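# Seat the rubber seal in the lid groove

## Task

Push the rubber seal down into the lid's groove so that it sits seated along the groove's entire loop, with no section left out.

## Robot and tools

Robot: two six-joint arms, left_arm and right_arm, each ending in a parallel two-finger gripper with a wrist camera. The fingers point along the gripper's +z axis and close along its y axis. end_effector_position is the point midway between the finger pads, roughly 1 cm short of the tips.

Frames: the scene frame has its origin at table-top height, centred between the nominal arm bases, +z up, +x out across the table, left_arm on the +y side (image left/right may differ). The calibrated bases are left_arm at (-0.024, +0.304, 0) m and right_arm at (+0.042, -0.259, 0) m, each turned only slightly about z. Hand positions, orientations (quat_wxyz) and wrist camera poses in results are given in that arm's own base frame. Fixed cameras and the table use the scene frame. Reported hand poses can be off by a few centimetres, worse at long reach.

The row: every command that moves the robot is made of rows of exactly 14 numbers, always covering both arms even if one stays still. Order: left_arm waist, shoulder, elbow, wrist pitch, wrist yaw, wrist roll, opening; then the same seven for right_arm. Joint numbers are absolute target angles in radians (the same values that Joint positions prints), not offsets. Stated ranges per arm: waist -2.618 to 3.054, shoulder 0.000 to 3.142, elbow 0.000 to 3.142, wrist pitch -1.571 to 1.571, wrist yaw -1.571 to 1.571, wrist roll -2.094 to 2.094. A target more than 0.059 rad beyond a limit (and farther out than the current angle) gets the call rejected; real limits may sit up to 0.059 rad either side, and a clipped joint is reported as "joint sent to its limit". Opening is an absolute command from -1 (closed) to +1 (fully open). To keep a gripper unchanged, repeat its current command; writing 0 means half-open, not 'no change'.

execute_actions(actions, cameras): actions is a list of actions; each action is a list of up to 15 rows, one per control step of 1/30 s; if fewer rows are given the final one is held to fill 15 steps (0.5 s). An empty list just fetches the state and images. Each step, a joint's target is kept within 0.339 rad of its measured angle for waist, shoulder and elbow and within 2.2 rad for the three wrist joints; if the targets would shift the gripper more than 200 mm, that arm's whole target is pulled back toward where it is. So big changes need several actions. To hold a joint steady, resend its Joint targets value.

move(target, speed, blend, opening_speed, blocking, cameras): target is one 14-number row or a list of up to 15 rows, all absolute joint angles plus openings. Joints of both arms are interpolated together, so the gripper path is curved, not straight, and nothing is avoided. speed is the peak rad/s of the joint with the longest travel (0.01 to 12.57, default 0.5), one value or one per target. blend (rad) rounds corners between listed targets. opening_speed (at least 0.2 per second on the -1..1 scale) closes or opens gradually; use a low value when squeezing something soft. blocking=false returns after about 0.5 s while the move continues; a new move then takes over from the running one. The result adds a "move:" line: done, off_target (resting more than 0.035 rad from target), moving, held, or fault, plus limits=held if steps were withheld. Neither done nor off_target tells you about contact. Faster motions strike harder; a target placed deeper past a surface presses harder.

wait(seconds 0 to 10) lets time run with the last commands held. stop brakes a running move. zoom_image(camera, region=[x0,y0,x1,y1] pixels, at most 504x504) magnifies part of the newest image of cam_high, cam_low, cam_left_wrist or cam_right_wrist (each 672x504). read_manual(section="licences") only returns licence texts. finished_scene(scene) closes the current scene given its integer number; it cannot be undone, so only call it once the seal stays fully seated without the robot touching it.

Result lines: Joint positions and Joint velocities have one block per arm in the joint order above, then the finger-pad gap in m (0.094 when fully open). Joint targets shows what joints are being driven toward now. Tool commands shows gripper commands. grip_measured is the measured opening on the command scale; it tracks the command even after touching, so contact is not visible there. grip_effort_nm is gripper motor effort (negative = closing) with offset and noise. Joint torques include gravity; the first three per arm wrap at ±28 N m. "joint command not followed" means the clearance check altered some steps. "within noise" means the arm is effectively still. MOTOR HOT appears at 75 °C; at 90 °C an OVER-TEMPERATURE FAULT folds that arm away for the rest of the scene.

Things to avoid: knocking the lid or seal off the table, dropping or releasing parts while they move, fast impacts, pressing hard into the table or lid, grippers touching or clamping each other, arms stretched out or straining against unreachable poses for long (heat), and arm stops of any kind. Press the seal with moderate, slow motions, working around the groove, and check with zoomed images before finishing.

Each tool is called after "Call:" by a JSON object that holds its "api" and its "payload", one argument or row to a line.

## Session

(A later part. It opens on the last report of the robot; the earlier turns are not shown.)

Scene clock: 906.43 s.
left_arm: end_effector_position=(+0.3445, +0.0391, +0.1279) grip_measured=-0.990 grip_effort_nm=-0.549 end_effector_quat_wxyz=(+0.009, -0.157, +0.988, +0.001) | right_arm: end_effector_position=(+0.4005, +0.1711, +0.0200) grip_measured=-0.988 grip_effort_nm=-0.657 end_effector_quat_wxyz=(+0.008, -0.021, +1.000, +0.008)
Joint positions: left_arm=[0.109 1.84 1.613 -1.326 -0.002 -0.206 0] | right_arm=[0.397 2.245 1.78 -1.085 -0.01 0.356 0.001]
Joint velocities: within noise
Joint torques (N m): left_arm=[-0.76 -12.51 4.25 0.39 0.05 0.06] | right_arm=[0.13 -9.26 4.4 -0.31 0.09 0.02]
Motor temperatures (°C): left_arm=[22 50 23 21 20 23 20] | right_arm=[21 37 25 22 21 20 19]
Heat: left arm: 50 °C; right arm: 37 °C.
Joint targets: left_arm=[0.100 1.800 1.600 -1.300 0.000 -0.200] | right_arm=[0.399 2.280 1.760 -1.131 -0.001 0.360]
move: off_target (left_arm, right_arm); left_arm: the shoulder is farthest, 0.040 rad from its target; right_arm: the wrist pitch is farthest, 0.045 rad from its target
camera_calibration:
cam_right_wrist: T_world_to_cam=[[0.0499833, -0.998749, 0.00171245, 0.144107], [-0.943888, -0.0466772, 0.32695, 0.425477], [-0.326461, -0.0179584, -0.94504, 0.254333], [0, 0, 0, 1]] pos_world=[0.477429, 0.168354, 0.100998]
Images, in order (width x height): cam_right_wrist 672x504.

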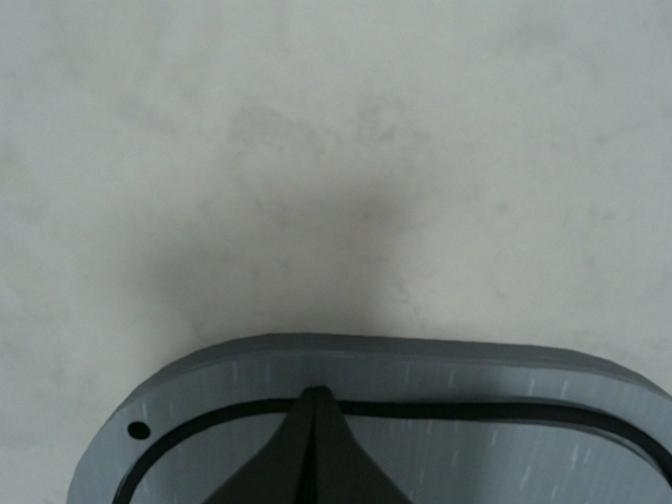

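Call:
{"api": "move", "payload": {
  "target": [
    [0.1,1.8,1.6,-1.3,0,-0.2,-1,0.398,2.302,1.76,-1.12,0,0.36,-1],
    [0.1,1.8,1.6,-1.3,0,-0.2,-1,0.34,2.12,1.80,-1.06,0,0.335,-1],
    [0.1,1.8,1.6,-1.3,0,-0.2,-1,0.378,2.12,1.785,-1.03,0,0.335,-1],
    [0.1,1.8,1.6,-1.3,0,-0.2,-1,0.378,2.257,1.737,-1.03,0,0.335,-1],
    [0.1,1.8,1.6,-1.3,0,-0.2,-1,0.378,2.262,1.732,-1.12,0,0.335,-1]
  ],
  "speed": [0.2,0.4,0.4,0.3,0.06],
  "cameras": ["cam_right_wrist"]
}}

Scene clock: 913.57 s.
left_arm: end_effector_position=(+0.3445, +0.0391, +0.1279) grip_measured=-0.990 grip_effort_nm=-0.549 end_effector_quat_wxyz=(+0.009, -0.157, +0.988, +0.001) | right_arm: end_effector_position=(+0.3963, +0.1603, +0.0197) grip_measured=-0.988 grip_effort_nm=-0.652 end_effector_quat_wxyz=(+0.000, -0.019, +1.000, +0.008)
Joint positions: left_arm=[0.109 1.84 1.613 -1.326 -0.002 -0.206 0] | right_arm=[0.376 2.228 1.75 -1.088 -0.014 0.337 0.001]
Joint velocities: within noise
Joint torques (N m): left_arm=[-0.76 -12.59 4.18 0.39 0.05 0.06] | right_arm=[0.1 -9.01 4.4 -0.19 0.15 -0.04]
Motor temperatures (°C): left_arm=[22 51 23 21 20 23 20] | right_arm=[21 37 25 22 21 20 19]
Heat: left arm: 51 °C; right arm: 37 °C.
Joint targets: left_arm=[0.100 1.800 1.600 -1.300 0.000 -0.200] | right_arm=[0.377 2.263 1.732 -1.120 0.000 0.334]
move: off_target (left_arm); left_arm: the shoulder is farthest, 0.040 rad from its target
camera_calibration:
cam_right_wrist: T_world_to_cam=[[0.0470197, -0.99889, 0.00265692, 0.134701], [-0.938782, -0.0432812, 0.341782, 0.418275], [-0.341288, -0.0185648, -0.939775, 0.258372], [0, 0, 0, 1]] pos_world=[0.474515, 0.157452, 0.099495]
Images, in order (width x height): cam_right_wrist 672x504.

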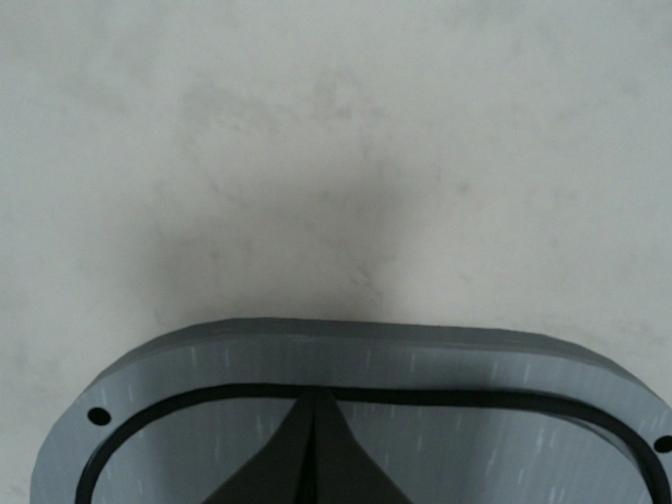

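Call:
{"api": "move", "payload": {
  "target": [
    [0.1,1.8,1.6,-1.3,0,-0.2,-1,0.376,2.28,1.732,-1.11,0,0.335,-1],
    [0.1,1.8,1.6,-1.3,0,-0.2,-1,0.33,2.1,1.77,-1.05,0,0.32,-1],
    [0.1,1.8,1.6,-1.3,0,-0.2,-1,0.36,2.1,1.75,-1.02,0,0.32,-1],
    [0.1,1.8,1.6,-1.3,0,-0.2,-1,0.36,2.24,1.704,-1.02,0,0.32,-1],
    [0.1,1.8,1.6,-1.3,0,-0.2,-1,0.36,2.245,1.70,-1.09,0,0.32,-1]
  ],
  "speed": [0.2,0.4,0.4,0.3,0.06],
  "cameras": ["cam_right_wrist"]
}}

Scene clock: 919.53 s.
left_arm: end_effector_position=(+0.3445, +0.0391, +0.1279) grip_measured=-0.990 grip_effort_nm=-0.549 end_effector_quat_wxyz=(+0.009, -0.157, +0.988, +0.001) | right_arm: end_effector_position=(+0.4054, +0.1527, +0.0199) grip_measured=-0.988 grip_effort_nm=-0.657 end_effector_quat_wxyz=(+0.020, -0.015, +1.000, +0.012)
Joint positions: left_arm=[0.109 1.84 1.613 -1.326 -0.002 -0.206 0] | right_arm=[0.354 2.21 1.72 -1.034 -0.008 0.325 0.001]
Joint velocities: within noise
Joint torques (N m): left_arm=[-0.76 -12.49 4.19 0.39 0.05 0.06] | right_arm=[0.44 -9.01 4.34 -0.33 0.08 -0.03]
Motor temperatures (°C): left_arm=[22 51 23 21 20 23 20] | right_arm=[21 37 25 22 21 20 19]
Heat: left arm: 51 °C; right arm: 37 °C.
Joint targets: left_arm=[0.100 1.800 1.600 -1.300 0.000 -0.200] | right_arm=[0.360 2.244 1.700 -1.089 0.000 0.321]
move: off_target (left_arm, right_arm); left_arm: the shoulder is farthest, 0.040 rad from its target; right_arm: the wrist pitch is farthest, 0.056 rad from its target
camera_calibration:
cam_right_wrist: T_world_to_cam=[[0.0377825, -0.999276, -0.0044644, 0.130566], [-0.95243, -0.0373625, 0.302459, 0.431745], [-0.302407, -0.00717564, -0.953152, 0.244244], [0, 0, 0, 1]] pos_world=[0.480134, 0.148355, 0.102799]
Images, in order (width x height): cam_right_wrist 672x504.

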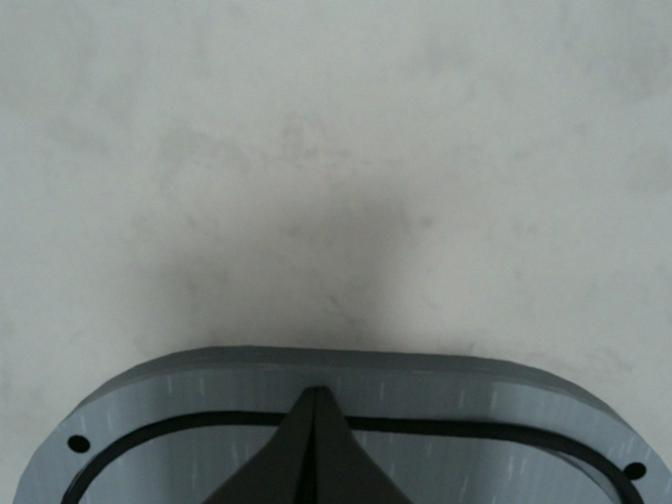

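Call:
{"api": "move", "payload": {
  "target": [
    [0.1,1.8,1.6,-1.3,0,-0.2,-1,0.36,2.27,1.70,-1.06,0,0.32,-1],
    [0.1,1.8,1.6,-1.3,0,-0.2,-1,0.30,2.09,1.76,-1.05,0,0.30,-1],
    [0.1,1.8,1.6,-1.3,0,-0.2,-1,0.34,2.09,1.74,-1.03,0,0.30,-1],
    [0.1,1.8,1.6,-1.3,0,-0.2,-1,0.34,2.235,1.69,-1.03,0,0.30,-1],
    [0.1,1.8,1.6,-1.3,0,-0.2,-1,0.34,2.255,1.688,-1.065,0,0.30,-1]
  ],
  "speed": [0.2,0.4,0.4,0.3,0.06],
  "cameras": ["cam_right_wrist"]
}}

Scene clock: 925.23 s.
left_arm: end_effector_position=(+0.3445, +0.0391, +0.1279) grip_measured=-0.990 grip_effort_nm=-0.549 end_effector_quat_wxyz=(+0.009, -0.157, +0.988, +0.001) | right_arm: end_effector_position=(+0.4060, +0.1441, +0.0199) grip_measured=-0.988 grip_effort_nm=-0.647 end_effector_quat_wxyz=(+0.020, -0.016, +1.000, +0.010)
Joint positions: left_arm=[0.109 1.84 1.613 -1.326 -0.002 -0.206 0] | right_arm=[0.336 2.202 1.707 -1.031 -0.007 0.304 0.001]
Joint velocities: within noise
Joint torques (N m): left_arm=[-0.77 -12.51 4.25 0.4 0.03 0.07] | right_arm=[0.08 -7.6 4.34 -0.14 0.06 -0.04]
Motor temperatures (°C): left_arm=[22 51 23 21 20 23 20] | right_arm=[21 37 25 22 21 20 19]
Heat: left arm: 51 °C; right arm: 37 °C.
Joint targets: left_arm=[0.100 1.800 1.600 -1.300 0.000 -0.200] | right_arm=[0.338 2.254 1.687 -1.066 0.000 0.300]
move: off_target (left_arm, right_arm); left_arm: the shoulder is farthest, 0.040 rad from its target; right_arm: the shoulder is farthest, 0.053 rad from its target
camera_calibration:
cam_right_wrist: T_world_to_cam=[[0.0406843, -0.999171, -0.00163629, 0.120843], [-0.952162, -0.0392666, 0.30306, 0.432191], [-0.302873, -0.0107718, -0.95297, 0.245111], [0, 0, 0, 1]] pos_world=[0.480837, 0.140354, 0.102802]
Images, in order (width x height): cam_right_wrist 672x504.

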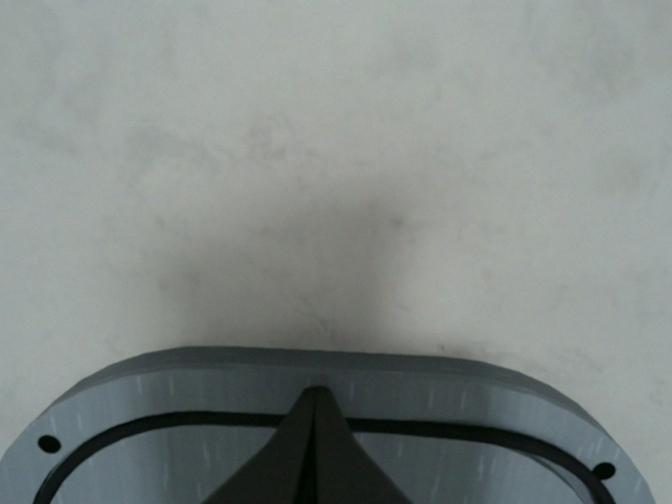

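Call:
{"api": "move", "payload": {
  "target": [
    [0.1,1.8,1.6,-1.3,0,-0.2,-1,0.28,2.08,1.74,-1.05,0,0.28,-1],
    [0.1,1.8,1.6,-1.3,0,-0.2,-1,0.32,2.08,1.73,-1.03,0,0.28,-1],
    [0.1,1.8,1.6,-1.3,0,-0.2,-1,0.32,2.22,1.667,-1.02,0,0.28,-1],
    [0.1,1.8,1.6,-1.3,0,-0.2,-1,0.32,2.242,1.665,-1.052,0,0.28,-1],
    [0.1,1.8,1.6,-1.3,0,-0.2,-1,0.26,2.07,1.72,-1.04,0,0.26,-1],
    [0.1,1.8,1.6,-1.3,0,-0.2,-1,0.30,2.07,1.71,-1.025,0,0.26,-1],
    [0.1,1.8,1.6,-1.3,0,-0.2,-1,0.30,2.21,1.65,-1.015,0,0.26,-1],
    [0.1,1.8,1.6,-1.3,0,-0.2,-1,0.30,2.232,1.648,-1.047,0,0.26,-1]
  ],
  "speed": [0.4,0.4,0.3,0.1,0.4,0.4,0.3,0.1],
  "cameras": ["cam_right_wrist"]
}}

Call:
{"api": "zoom_image", "payload": {
  "camera": "cam_right_wrist",
  "region": [120, 300, 620, 504]
}}

Scene clock: 936.43 s.
left_arm: end_effector_position=(+0.3445, +0.0391, +0.1279) grip_measured=-0.990 grip_effort_nm=-0.549 end_effector_quat_wxyz=(+0.009, -0.157, +0.988, +0.001) | right_arm: end_effector_position=(+0.4034, +0.1274, +0.0196) grip_measured=-0.988 grip_effort_nm=-0.657 end_effector_quat_wxyz=(+0.017, -0.019, +1.000, +0.008)
Joint positions: left_arm=[0.109 1.84 1.613 -1.326 -0.002 -0.206 0] | right_arm=[0.301 2.179 1.669 -1.024 -0.007 0.264 0.001]
Joint velocities: within noise
Joint torques (N m): left_arm=[-0.77 -12.56 4.22 0.38 0.04 0.07] | right_arm=[0.08 -7.24 4.22 -0.04 0.06 -0.04]
Motor temperatures (°C): left_arm=[22 51 23 21 20 23 20] | right_arm=[21 37 25 22 21 20 19]
Heat: left arm: 51 °C; right arm: 37 °C.
Joint targets: left_arm=[0.100 1.800 1.600 -1.300 0.000 -0.200] | right_arm=[0.302 2.233 1.648 -1.048 0.000 0.260]
move: off_target (left_arm, right_arm); left_arm: the shoulder is farthest, 0.040 rad from its target; right_arm: the shoulder is farthest, 0.053 rad from its target
camera_calibration:
cam_right_wrist: T_world_to_cam=[[0.0453, -0.998972, 0.00194899, 0.102239], [-0.949989, -0.0424752, 0.30938, 0.428484], [-0.308979, -0.0158664, -0.950936, 0.246986], [0, 0, 0, 1]] pos_world=[0.478737, 0.124253, 0.102104]
Images, in order (width x height): cam_right_wrist 672x504.

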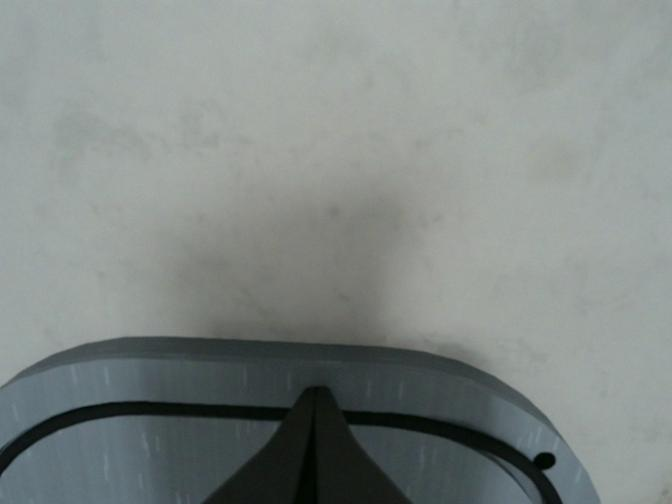

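Scaled by 1.008.

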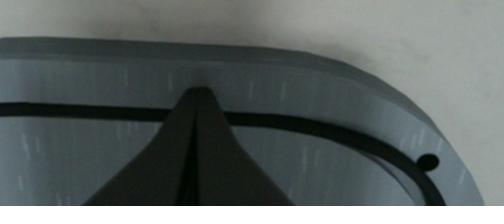

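Call:
{"api": "move", "payload": {
  "target": [
    [0.1,1.8,1.6,-1.3,0,-0.2,-1,0.24,2.06,1.70,-1.04,0,0.24,-1],
    [0.1,1.8,1.6,-1.3,0,-0.2,-1,0.28,2.06,1.69,-1.02,0,0.24,-1],
    [0.1,1.8,1.6,-1.3,0,-0.2,-1,0.28,2.2,1.636,-1.008,0,0.24,-1],
    [0.1,1.8,1.6,-1.3,0,-0.2,-1,0.28,2.222,1.634,-1.04,0,0.24,-1],
    [0.1,1.8,1.6,-1.3,0,-0.2,-1,0.22,2.05,1.69,-1.03,0,0.24,-1],
    [0.1,1.8,1.6,-1.3,0,-0.2,-1,0.26,2.05,1.68,-1.01,0,0.26,-1],
    [0.1,1.8,1.6,-1.3,0,-0.2,-1,0.26,2.19,1.622,-1.0,0,0.26,-1],
    [0.1,1.8,1.6,-1.3,0,-0.2,-1,0.26,2.212,1.62,-1.033,0,0.26,-1]
  ],
  "speed": [0.4,0.4,0.3,0.1,0.4,0.4,0.3,0.1],
  "cameras": ["cam_right_wrist"]
}}

Call:
{"api": "zoom_image", "payload": {
  "camera": "cam_right_wrist",
  "region": [120, 300, 620, 504]
}}

Scene clock: 943.33 s.
left_arm: end_effector_position=(+0.3445, +0.0391, +0.1279) grip_measured=-0.990 grip_effort_nm=-0.549 end_effector_quat_wxyz=(+0.009, -0.157, +0.988, +0.001) | right_arm: end_effector_position=(+0.4055, +0.1085, +0.0198) grip_measured=-0.988 grip_effort_nm=-0.667 end_effector_quat_wxyz=(+0.020, -0.001, +1.000, +0.009)
Joint positions: left_arm=[0.109 1.84 1.613 -1.326 -0.002 -0.206 0] | right_arm=[0.256 2.161 1.64 -1.007 -0.007 0.255 0.001]
Joint velocities: within noise
Joint torques (N m): left_arm=[-0.79 -12.57 4.18 0.39 0.05 0.07] | right_arm=[0.13 -7.35 4.34 -0.04 0.05 0.06]
Motor temperatures (°C): left_arm=[22 51 23 21 20 23 20] | right_arm=[21 37 25 22 21 20 19]
Heat: left arm: 51 °C; right arm: 37 °C.
Joint targets: left_arm=[0.100 1.800 1.600 -1.300 0.000 -0.200] | right_arm=[0.258 2.212 1.620 -1.032 0.000 0.260]
move: off_target (left_arm, right_arm); left_arm: the shoulder is farthest, 0.040 rad from its target; right_arm: the shoulder is farthest, 0.051 rad from its target
camera_calibration:
cam_right_wrist: T_world_to_cam=[[0.00995362, -0.99995, 0.000737378, 0.097782], [-0.952772, -0.00926016, 0.303545, 0.427301], [-0.303523, -0.00372392, -0.952817, 0.243994], [0, 0, 0, 1]] pos_world=[0.480204, 0.102643, 0.102704]
Images, in order (width x height): cam_right_wrist 672x504.

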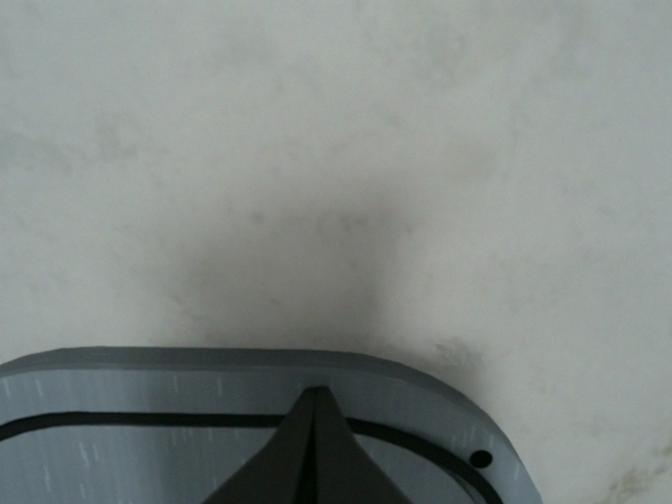

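Scaled by 1.008.

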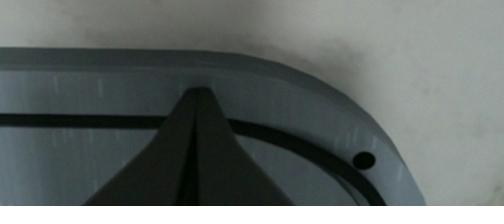

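Call:
{"api": "move", "payload": {
  "target": [
    [0.1,1.8,1.6,-1.3,0,-0.2,-1,0.20,2.04,1.68,-1.02,0,0.45,-1],
    [0.1,1.8,1.6,-1.3,0,-0.2,-1,0.243,2.04,1.66,-1.0,0,0.51,-1],
    [0.1,1.8,1.6,-1.3,0,-0.2,-1,0.243,2.172,1.593,-0.99,0,0.51,-1],
    [0.1,1.8,1.6,-1.3,0,-0.2,-1,0.243,2.194,1.59,-1.022,0,0.51,-1],
    [0.1,1.8,1.6,-1.3,0,-0.2,-1,0.18,2.02,1.64,-1.02,0,0.6,-1],
    [0.1,1.8,1.6,-1.3,0,-0.2,-1,0.222,2.02,1.63,-0.99,0,0.64,-1],
    [0.1,1.8,1.6,-1.3,0,-0.2,-1,0.222,2.152,1.559,-0.977,0,0.64,-1],
    [0.1,1.8,1.6,-1.3,0,-0.2,-1,0.222,2.176,1.556,-1.015,0,0.64,-1]
  ],
  "speed": [0.4,0.4,0.3,0.1,0.4,0.4,0.3,0.1],
  "cameras": ["cam_right_wrist"]
}}

Call:
{"api": "zoom_image", "payload": {
  "camera": "cam_right_wrist",
  "region": [120, 300, 620, 504]
}}

Scene clock: 955.17 s.
left_arm: end_effector_position=(+0.3445, +0.0391, +0.1279) grip_measured=-0.990 grip_effort_nm=-0.545 end_effector_quat_wxyz=(+0.009, -0.157, +0.988, +0.001) | right_arm: end_effector_position=(+0.3983, +0.0920, +0.0197) grip_measured=-0.988 grip_effort_nm=-0.662 end_effector_quat_wxyz=(+0.017, +0.204, +0.979, +0.012)
Joint positions: left_arm=[0.109 1.84 1.613 -1.326 -0.002 -0.206 0] | right_arm=[0.221 2.123 1.579 -0.987 -0.008 0.632 0.001]
Joint velocities: within noise
Joint torques (N m): left_arm=[-0.75 -12.57 4.21 0.38 0.04 0.07] | right_arm=[0.13 -6.68 4.07 -0.06 0.07 0.06]
Motor temperatures (°C): left_arm=[22 51 23 21 20 23 20] | right_arm=[21 36 25 22 21 20 19]
Heat: left arm: 51 °C; right arm: 36 °C.
Joint targets: left_arm=[0.100 1.800 1.600 -1.300 0.000 -0.200] | right_arm=[0.222 2.176 1.556 -1.015 0.000 0.639]
move: off_target (left_arm, right_arm); left_arm: the shoulder is farthest, 0.040 rad from its target; right_arm: the shoulder is farthest, 0.053 rad from its target
camera_calibration:
cam_right_wrist: T_world_to_cam=[[-0.391551, -0.920075, -0.012252, 0.234196], [-0.874683, 0.368034, 0.315405, 0.354284], [-0.285687, 0.134214, -0.948878, 0.221799], [0, 0, 0, 1]] pos_world=[0.464951, 0.0553211, 0.101587]
Images, in order (width x height): cam_right_wrist 672x504.

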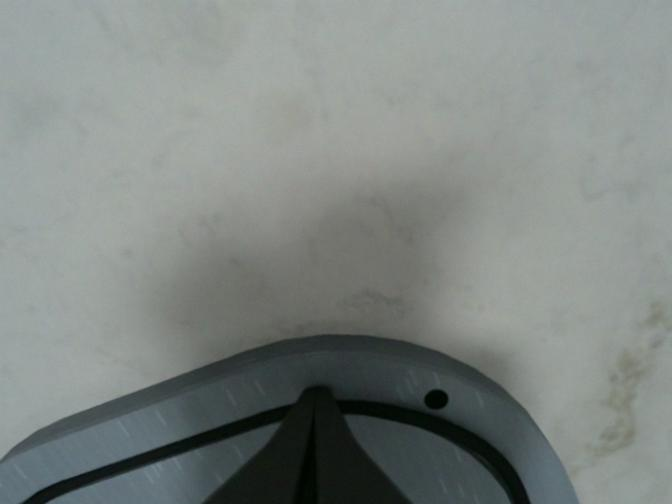

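Scaled by 1.008.

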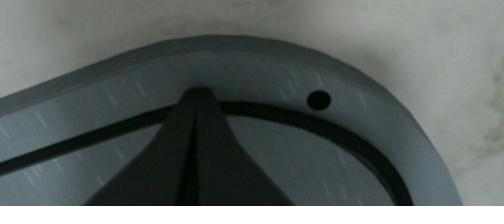

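Call:
{"api": "move", "payload": {
  "target": [
    [0.1,1.8,1.6,-1.3,0,-0.2,-1,0.16,2.0,1.61,-1.0,0,0.75,-1],
    [0.1,1.8,1.6,-1.3,0,-0.2,-1,0.203,2.0,1.6,-0.98,0,0.775,-1],
    [0.1,1.8,1.6,-1.3,0,-0.2,-1,0.203,2.135,1.527,-0.968,0,0.775,-1],
    [0.1,1.8,1.6,-1.3,0,-0.2,-1,0.203,2.157,1.524,-1.003,0,0.775,-1],
    [0.1,1.8,1.6,-1.3,0,-0.2,-1,0.145,1.98,1.57,-1.0,0,0.85,-1],
    [0.1,1.8,1.6,-1.3,0,-0.2,-1,0.189,1.98,1.56,-0.97,0,0.91,-1],
    [0.1,1.8,1.6,-1.3,0,-0.2,-1,0.189,2.106,1.479,-0.95,0,0.91,-1],
    [0.1,1.8,1.6,-1.3,0,-0.2,-1,0.189,2.128,1.476,-0.984,0,0.91,-1]
  ],
  "speed": [0.4,0.4,0.3,0.1,0.4,0.4,0.3,0.1],
  "cameras": ["cam_right_wrist"]
}}

Call:
{"api": "zoom_image", "payload": {
  "camera": "cam_right_wrist",
  "region": [120, 300, 620, 504]
}}

Scene clock: 963.40 s.
left_arm: end_effector_position=(+0.3445, +0.0391, +0.1279) grip_measured=-0.990 grip_effort_nm=-0.545 end_effector_quat_wxyz=(+0.009, -0.157, +0.988, +0.001) | right_arm: end_effector_position=(+0.3883, +0.0770, +0.0196) grip_measured=-0.988 grip_effort_nm=-0.652 end_effector_quat_wxyz=(+0.015, +0.350, +0.937, +0.015)
Joint positions: left_arm=[0.109 1.84 1.613 -1.326 -0.002 -0.206 0] | right_arm=[0.189 2.074 1.502 -0.958 -0.01 0.903 0.001]
Joint velocities: within noise
Joint torques (N m): left_arm=[-0.8 -12.51 4.21 0.38 0.04 0.07] | right_arm=[0.1 -6.2 3.78 -0.09 0.1 0.06]
Motor temperatures (°C): left_arm=[22 51 23 21 20 23 20] | right_arm=[21 36 25 22 21 20 19]
Heat: left arm: 51 °C; right arm: 36 °C.
Joint targets: left_arm=[0.100 1.800 1.600 -1.300 0.000 -0.200] | right_arm=[0.190 2.128 1.476 -0.985 0.001 0.911]
move: off_target (left_arm, right_arm); left_arm: the shoulder is farthest, 0.040 rad from its target; right_arm: the shoulder is farthest, 0.054 rad from its target
camera_calibration:
cam_right_wrist: T_world_to_cam=[[-0.648558, -0.760882, -0.0207752, 0.304124], [-0.724288, 0.608514, 0.32422, 0.274001], [-0.234051, 0.225322, -0.945754, 0.193701], [0, 0, 0, 1]] pos_world=[0.441034, 0.0210239, 0.100675]
Images, in order (width x height): cam_right_wrist 672x504.

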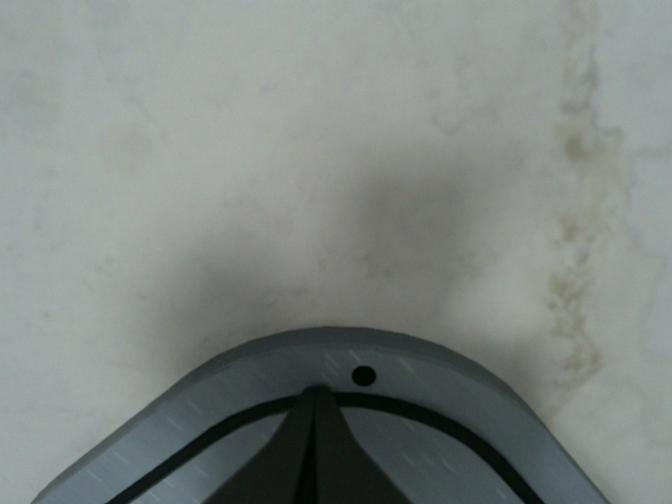

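Scaled by 1.008.

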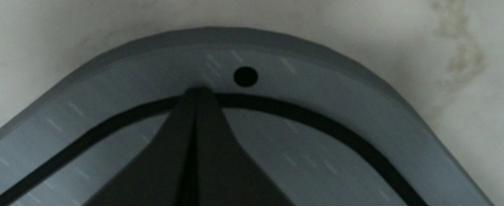

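Call:
{"api": "move", "payload": {
  "target": [
    [0.1,1.8,1.6,-1.3,0,-0.2,-1,0.17,1.96,1.52,-1.04,0,0.7,-1],
    [0.1,1.8,1.6,-1.3,0,-0.2,-1,0.14,1.96,1.52,-1.04,0,-2.08,-1],
    [0.1,1.8,1.6,-1.3,0,-0.2,-1,0.186,1.96,1.52,-1.04,0,-2.09,-1],
    [0.1,1.8,1.6,-1.3,0,-0.2,-1,0.186,2.09,1.437,-0.94,0,-2.09,-1],
    [0.1,1.8,1.6,-1.3,0,-0.2,-1,0.13,1.93,1.47,-1.02,0,-2.0,-1],
    [0.1,1.8,1.6,-1.3,0,-0.2,-1,0.177,1.93,1.47,-1.02,0,-2.03,-1],
    [0.1,1.8,1.6,-1.3,0,-0.2,-1,0.177,2.058,1.389,-0.917,0,-2.03,-1]
  ],
  "speed": [0.4,1.5,0.4,0.3,0.4,0.4,0.3],
  "cameras": ["cam_right_wrist"]
}}

Call:
{"api": "move", "payload": {
  "target": [
    [0.1,1.8,1.6,-1.3,0,-0.2,-1,0.12,1.9,1.43,-1.0,0,-1.85,-1],
    [0.1,1.8,1.6,-1.3,0,-0.2,-1,0.165,1.9,1.43,-1.0,0,-1.896,-1],
    [0.1,1.8,1.6,-1.3,0,-0.2,-1,0.165,2.033,1.354,-0.905,0,-1.896,-1],
    [0.1,1.8,1.6,-1.3,0,-0.2,-1,0.11,1.87,1.38,-0.99,0,-1.7,-1],
    [0.1,1.8,1.6,-1.3,0,-0.2,-1,0.162,1.87,1.38,-0.99,0,-1.75,-1],
    [0.1,1.8,1.6,-1.3,0,-0.2,-1,0.162,2.0,1.307,-0.89,0,-1.75,-1],
    [0.1,1.8,1.6,-1.3,0,-0.2,-1,0.11,1.84,1.34,-0.98,0,-1.6,-1],
    [0.1,1.8,1.6,-1.3,0,-0.2,-1,0.16,1.84,1.34,-0.98,0,-1.60,-1],
    [0.1,1.8,1.6,-1.3,0,-0.2,-1,0.16,1.969,1.263,-0.877,0,-1.60,-1]
  ],
  "speed": 0.4,
  "cameras": ["cam_right_wrist"]
}}

Call:
{"api": "move", "payload": {
  "target": [
    [0.1,1.8,1.6,-1.3,0,-0.2,-1,0.16,1.8,1.38,-1.08,0,-1.6,-1],
    [0.1,1.8,1.6,-1.3,0,-0.2,-1,0.48,1.82,1.68,-1.43,0,2.01,-1]
  ],
  "speed": [0.5,1.2],
  "cameras": ["cam_right_wrist"]
}}

Scene clock: 975.47 s.
left_arm: end_effector_position=(+0.3445, +0.0391, +0.1279) grip_measured=-0.990 grip_effort_nm=-0.554 end_effector_quat_wxyz=(+0.009, -0.157, +0.988, +0.001) | right_arm: end_effector_position=(+0.3717, +0.0652, +0.0195) grip_measured=-0.988 grip_effort_nm=-0.681 end_effector_quat_wxyz=(-0.003, +0.890, -0.456, +0.017)
Joint positions: left_arm=[0.109 1.84 1.613 -1.326 -0.002 -0.206 0] | right_arm=[0.178 2.017 1.416 -0.939 0.015 -2.016 0.001]
Joint velocities: within noise
Joint torques (N m): left_arm=[-0.75 -12.52 4.25 0.38 0.04 0.07] | right_arm=[0.08 -6.76 3.47 0.4 -0.04 -0.08]
Motor temperatures (°C): left_arm=[22 51 23 21 20 23 20] | right_arm=[21 36 25 22 21 20 19]
Heat: left arm: 51 °C; right arm: 36 °C.
Joint targets: left_arm=[0.100 1.800 1.600 -1.300 0.000 -0.200] | right_arm=[0.179 2.057 1.388 -0.917 0.011 -2.023]
move: off_target (left_arm, right_arm); left_arm: the shoulder is farthest, 0.040 rad from its target; right_arm: the shoulder is farthest, 0.041 rad from its target
camera_calibration:
cam_right_wrist: T_world_to_cam=[[0.806213, 0.590344, 0.0389328, -0.345578], [0.538132, -0.759071, 0.366367, -0.111652], [0.245835, -0.274419, -0.929656, 0.0462184], [0, 0, 0, 1]] pos_world=[0.327331, 0.131941, 0.0973272]
Images, in order (width x height): cam_right_wrist 672x504.

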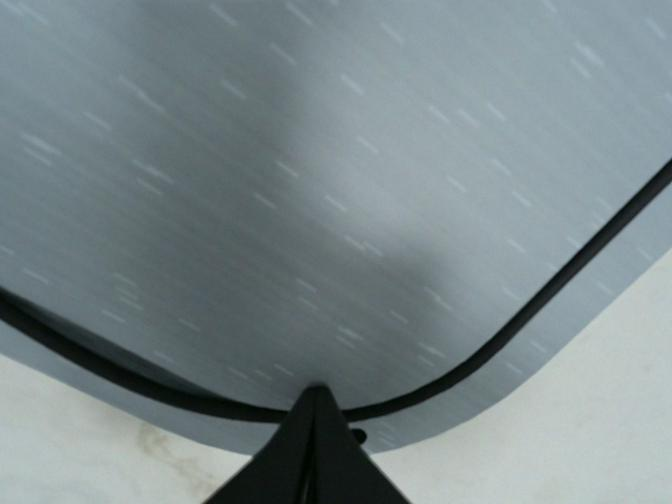

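Scene clock: 979.10 s.
left_arm: end_effector_position=(+0.3445, +0.0391, +0.1279) grip_measured=-0.990 grip_effort_nm=-0.549 end_effector_quat_wxyz=(+0.009, -0.157, +0.988, +0.001) | right_arm: end_effector_position=(+0.3476, +0.0565, +0.0194) grip_measured=-0.988 grip_effort_nm=-0.672 end_effector_quat_wxyz=(-0.010, +0.772, -0.636, +0.010)
Joint positions: left_arm=[0.109 1.84 1.613 -1.326 -0.002 -0.206 0] | right_arm=[0.16 1.931 1.292 -0.904 0.003 -1.603 0.001]
Joint velocities: within noise
Joint torques (N m): left_arm=[-0.76 -12.55 4.23 0.4 0.03 0.06] | right_arm=[-0.01 -6.19 3.45 0.39 -0.08 0]
Motor temperatures (°C): left_arm=[22 51 23 21 20 23 20] | right_arm=[21 37 25 22 21 20 19]
Heat: left arm: 51 °C; right arm: 37 °C.
Joint targets: left_arm=[0.100 1.800 1.600 -1.300 0.000 -0.200] | right_arm=[0.160 1.969 1.263 -0.877 -0.003 -1.600]
move: off_target (left_arm, right_arm); left_arm: the shoulder is farthest, 0.040 rad from its target; right_arm: the shoulder is farthest, 0.038 rad from its target
camera_calibration:
cam_right_wrist: T_world_to_cam=[[0.978959, 0.198971, 0.0452813, -0.359074], [0.171636, -0.922904, 0.344657, 0.0317915], [0.110367, -0.329633, -0.937636, 0.100079], [0, 0, 0, 1]] pos_world=[0.335017, 0.133775, 0.09914]
Images, in order (width x height): cam_right_wrist 672x504.

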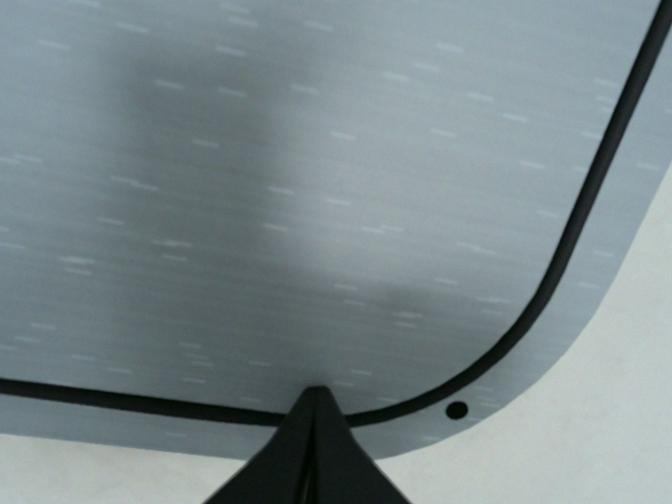

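Scene clock: 983.60 s.
left_arm: end_effector_position=(+0.3445, +0.0391, +0.1279) grip_measured=-0.990 grip_effort_nm=-0.549 end_effector_quat_wxyz=(+0.009, -0.157, +0.988, +0.001) | right_arm: end_effector_position=(+0.3004, +0.1528, +0.1482) grip_measured=-0.988 grip_effort_nm=-0.642 end_effector_quat_wxyz=(+0.000, +0.691, +0.723, +0.007)
Joint positions: left_arm=[0.109 1.84 1.613 -1.326 -0.002 -0.206 0] | right_arm=[0.465 1.811 1.657 -1.404 -0.005 1.991 0.001]
Joint velocities: within noise
Joint torques (N m): left_arm=[-0.8 -12.52 4.22 0.39 0.05 0.06] | right_arm=[0.65 -7.57 8.09 -0.12 -0.05 0.12]
Motor temperatures (°C): left_arm=[22 51 23 21 20 23 20] | right_arm=[21 37 26 22 21 20 19]
Heat: left arm: 51 °C; right arm: 37 °C.
Joint targets: left_arm=[0.100 1.800 1.600 -1.300 0.000 -0.200] | right_arm=[0.472 1.820 1.681 -1.429 -0.008 2.002]
move: off_target (left_arm); left_arm: the shoulder is farthest, 0.040 rad from its target
camera_calibration:
cam_right_wrist: T_world_to_cam=[[-0.998542, -0.0533175, 0.00840413, 0.300149], [-0.0469902, 0.935319, 0.350671, -0.134877], [-0.0265574, 0.349765, -0.936461, 0.194908], [0, 0, 0, 1]] pos_world=[0.29855, 0.0739847, 0.227299]
Images, in order (width x height): cam_right_wrist 672x504.

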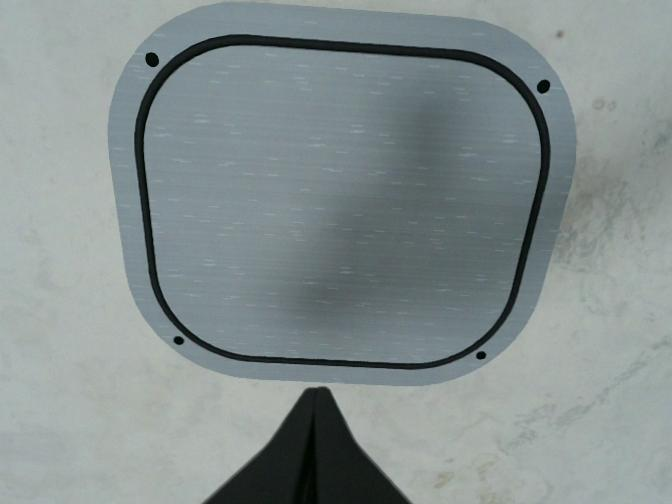

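Call:
{"api": "zoom_image", "payload": {
  "camera": "cam_right_wrist",
  "region": [100, 10, 340, 190]
}}

Call:
{"api": "zoom_image", "payload": {
  "camera": "cam_right_wrist",
  "region": [330, 10, 570, 190]
}}

Call:
{"api": "zoom_image", "payload": {
  "camera": "cam_right_wrist",
  "region": [100, 200, 340, 380]
}}

Call:
{"api": "zoom_image", "payload": {
  "camera": "cam_right_wrist",
  "region": [330, 210, 570, 390]
}}

Scaled by 2.100.

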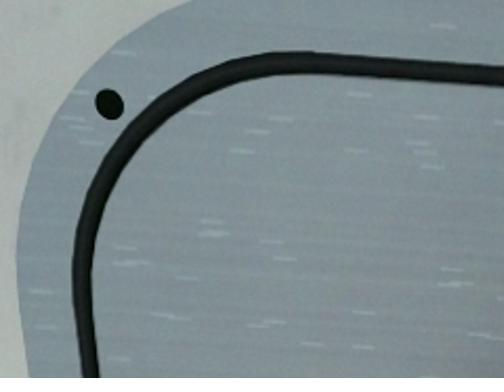

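Scaled by 2.100.

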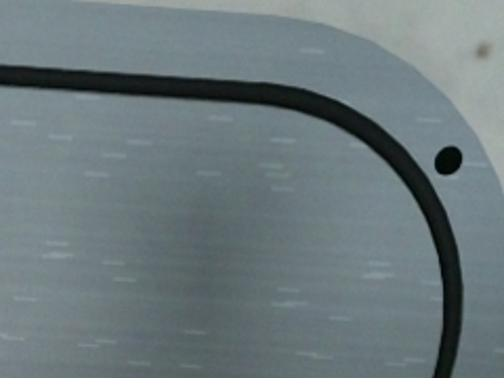

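Scaled by 2.100.

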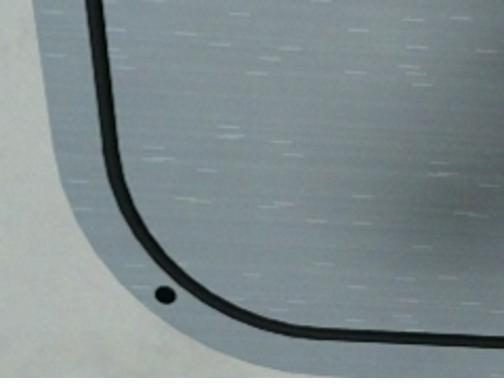

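Scaled by 2.100.

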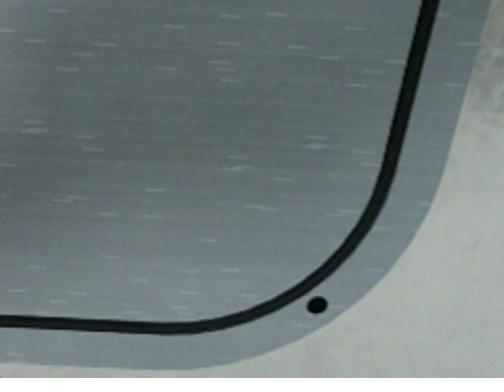

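Call:
{"api": "move", "payload": {
  "target": [
    [0.1,1.8,1.6,-1.3,0,-0.2,-1,0.32,1.95,1.6,-1.22,0,-2.05,-1]
  ],
  "speed": 1.2,
  "cameras": ["cam_right_wrist"]
}}

Call:
{"api": "zoom_image", "payload": {
  "camera": "cam_right_wrist",
  "region": [0, 150, 336, 402]
}}

Call:
{"api": "zoom_image", "payload": {
  "camera": "cam_right_wrist",
  "region": [336, 100, 672, 352]
}}

Scene clock: 996.83 s.
left_arm: end_effector_position=(+0.3445, +0.0391, +0.1279) grip_measured=-0.990 grip_effort_nm=-0.554 end_effector_quat_wxyz=(+0.009, -0.157, +0.988, +0.001) | right_arm: end_effector_position=(+0.3501, +0.1211, +0.0981) grip_measured=-0.988 grip_effort_nm=-0.686 end_effector_quat_wxyz=(-0.005, +0.926, -0.378, +0.013)
Joint positions: left_arm=[0.109 1.84 1.613 -1.326 -0.002 -0.206 0] | right_arm=[0.335 1.929 1.612 -1.228 0.009 -2.033 0.001]
Joint velocities: within noise
Joint torques (N m): left_arm=[-0.8 -12.53 4.21 0.39 0.04 0.05] | right_arm=[-0.75 -7.82 4.94 0.21 0 -0.1]
Motor temperatures (°C): left_arm=[22 51 23 21 20 23 20] | right_arm=[21 36 27 22 21 20 19]
Heat: left arm: 51 °C; right arm: 36 °C.
Joint targets: left_arm=[0.100 1.800 1.600 -1.300 0.000 -0.200] | right_arm=[0.327 1.950 1.599 -1.220 0.010 -2.041]
move: off_target (left_arm); left_arm: the shoulder is farthest, 0.040 rad from its target
camera_calibration:
cam_right_wrist: T_world_to_cam=[[0.692455, 0.720504, 0.0371577, -0.340027], [0.663411, -0.656135, 0.359684, -0.142158], [0.283534, -0.224414, -0.932334, 0.120944], [0, 0, 0, 1]] pos_world=[0.295471, 0.178857, 0.176527]
Images, in order (width x height): cam_right_wrist 672x504.

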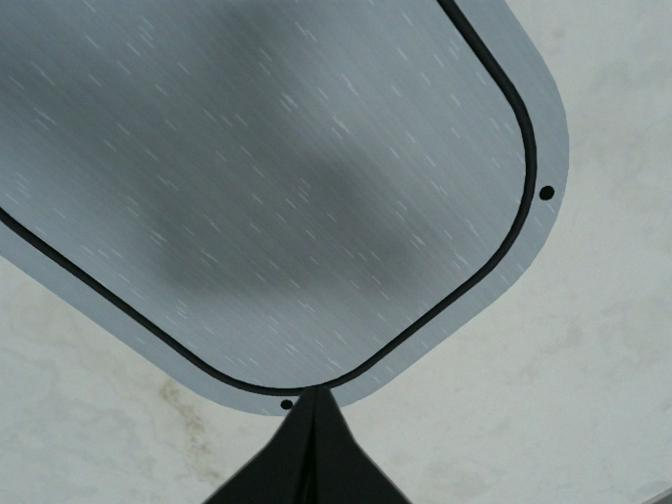

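Scaled by 1.500.

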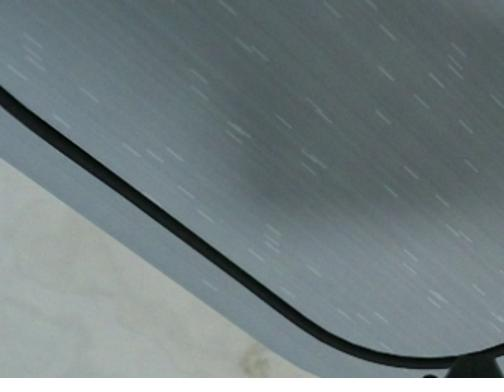

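Scaled by 1.500.

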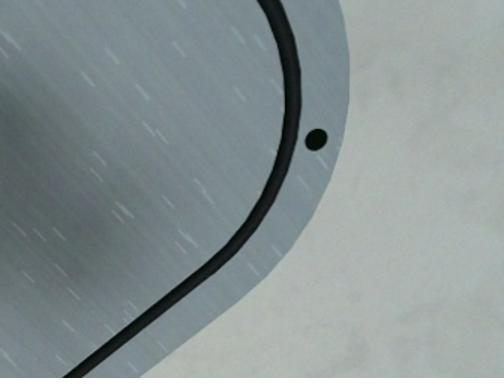

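Call:
{"api": "finished_scene", "payload": {
  "scene": 2
}}

The scene is finished: the task was done.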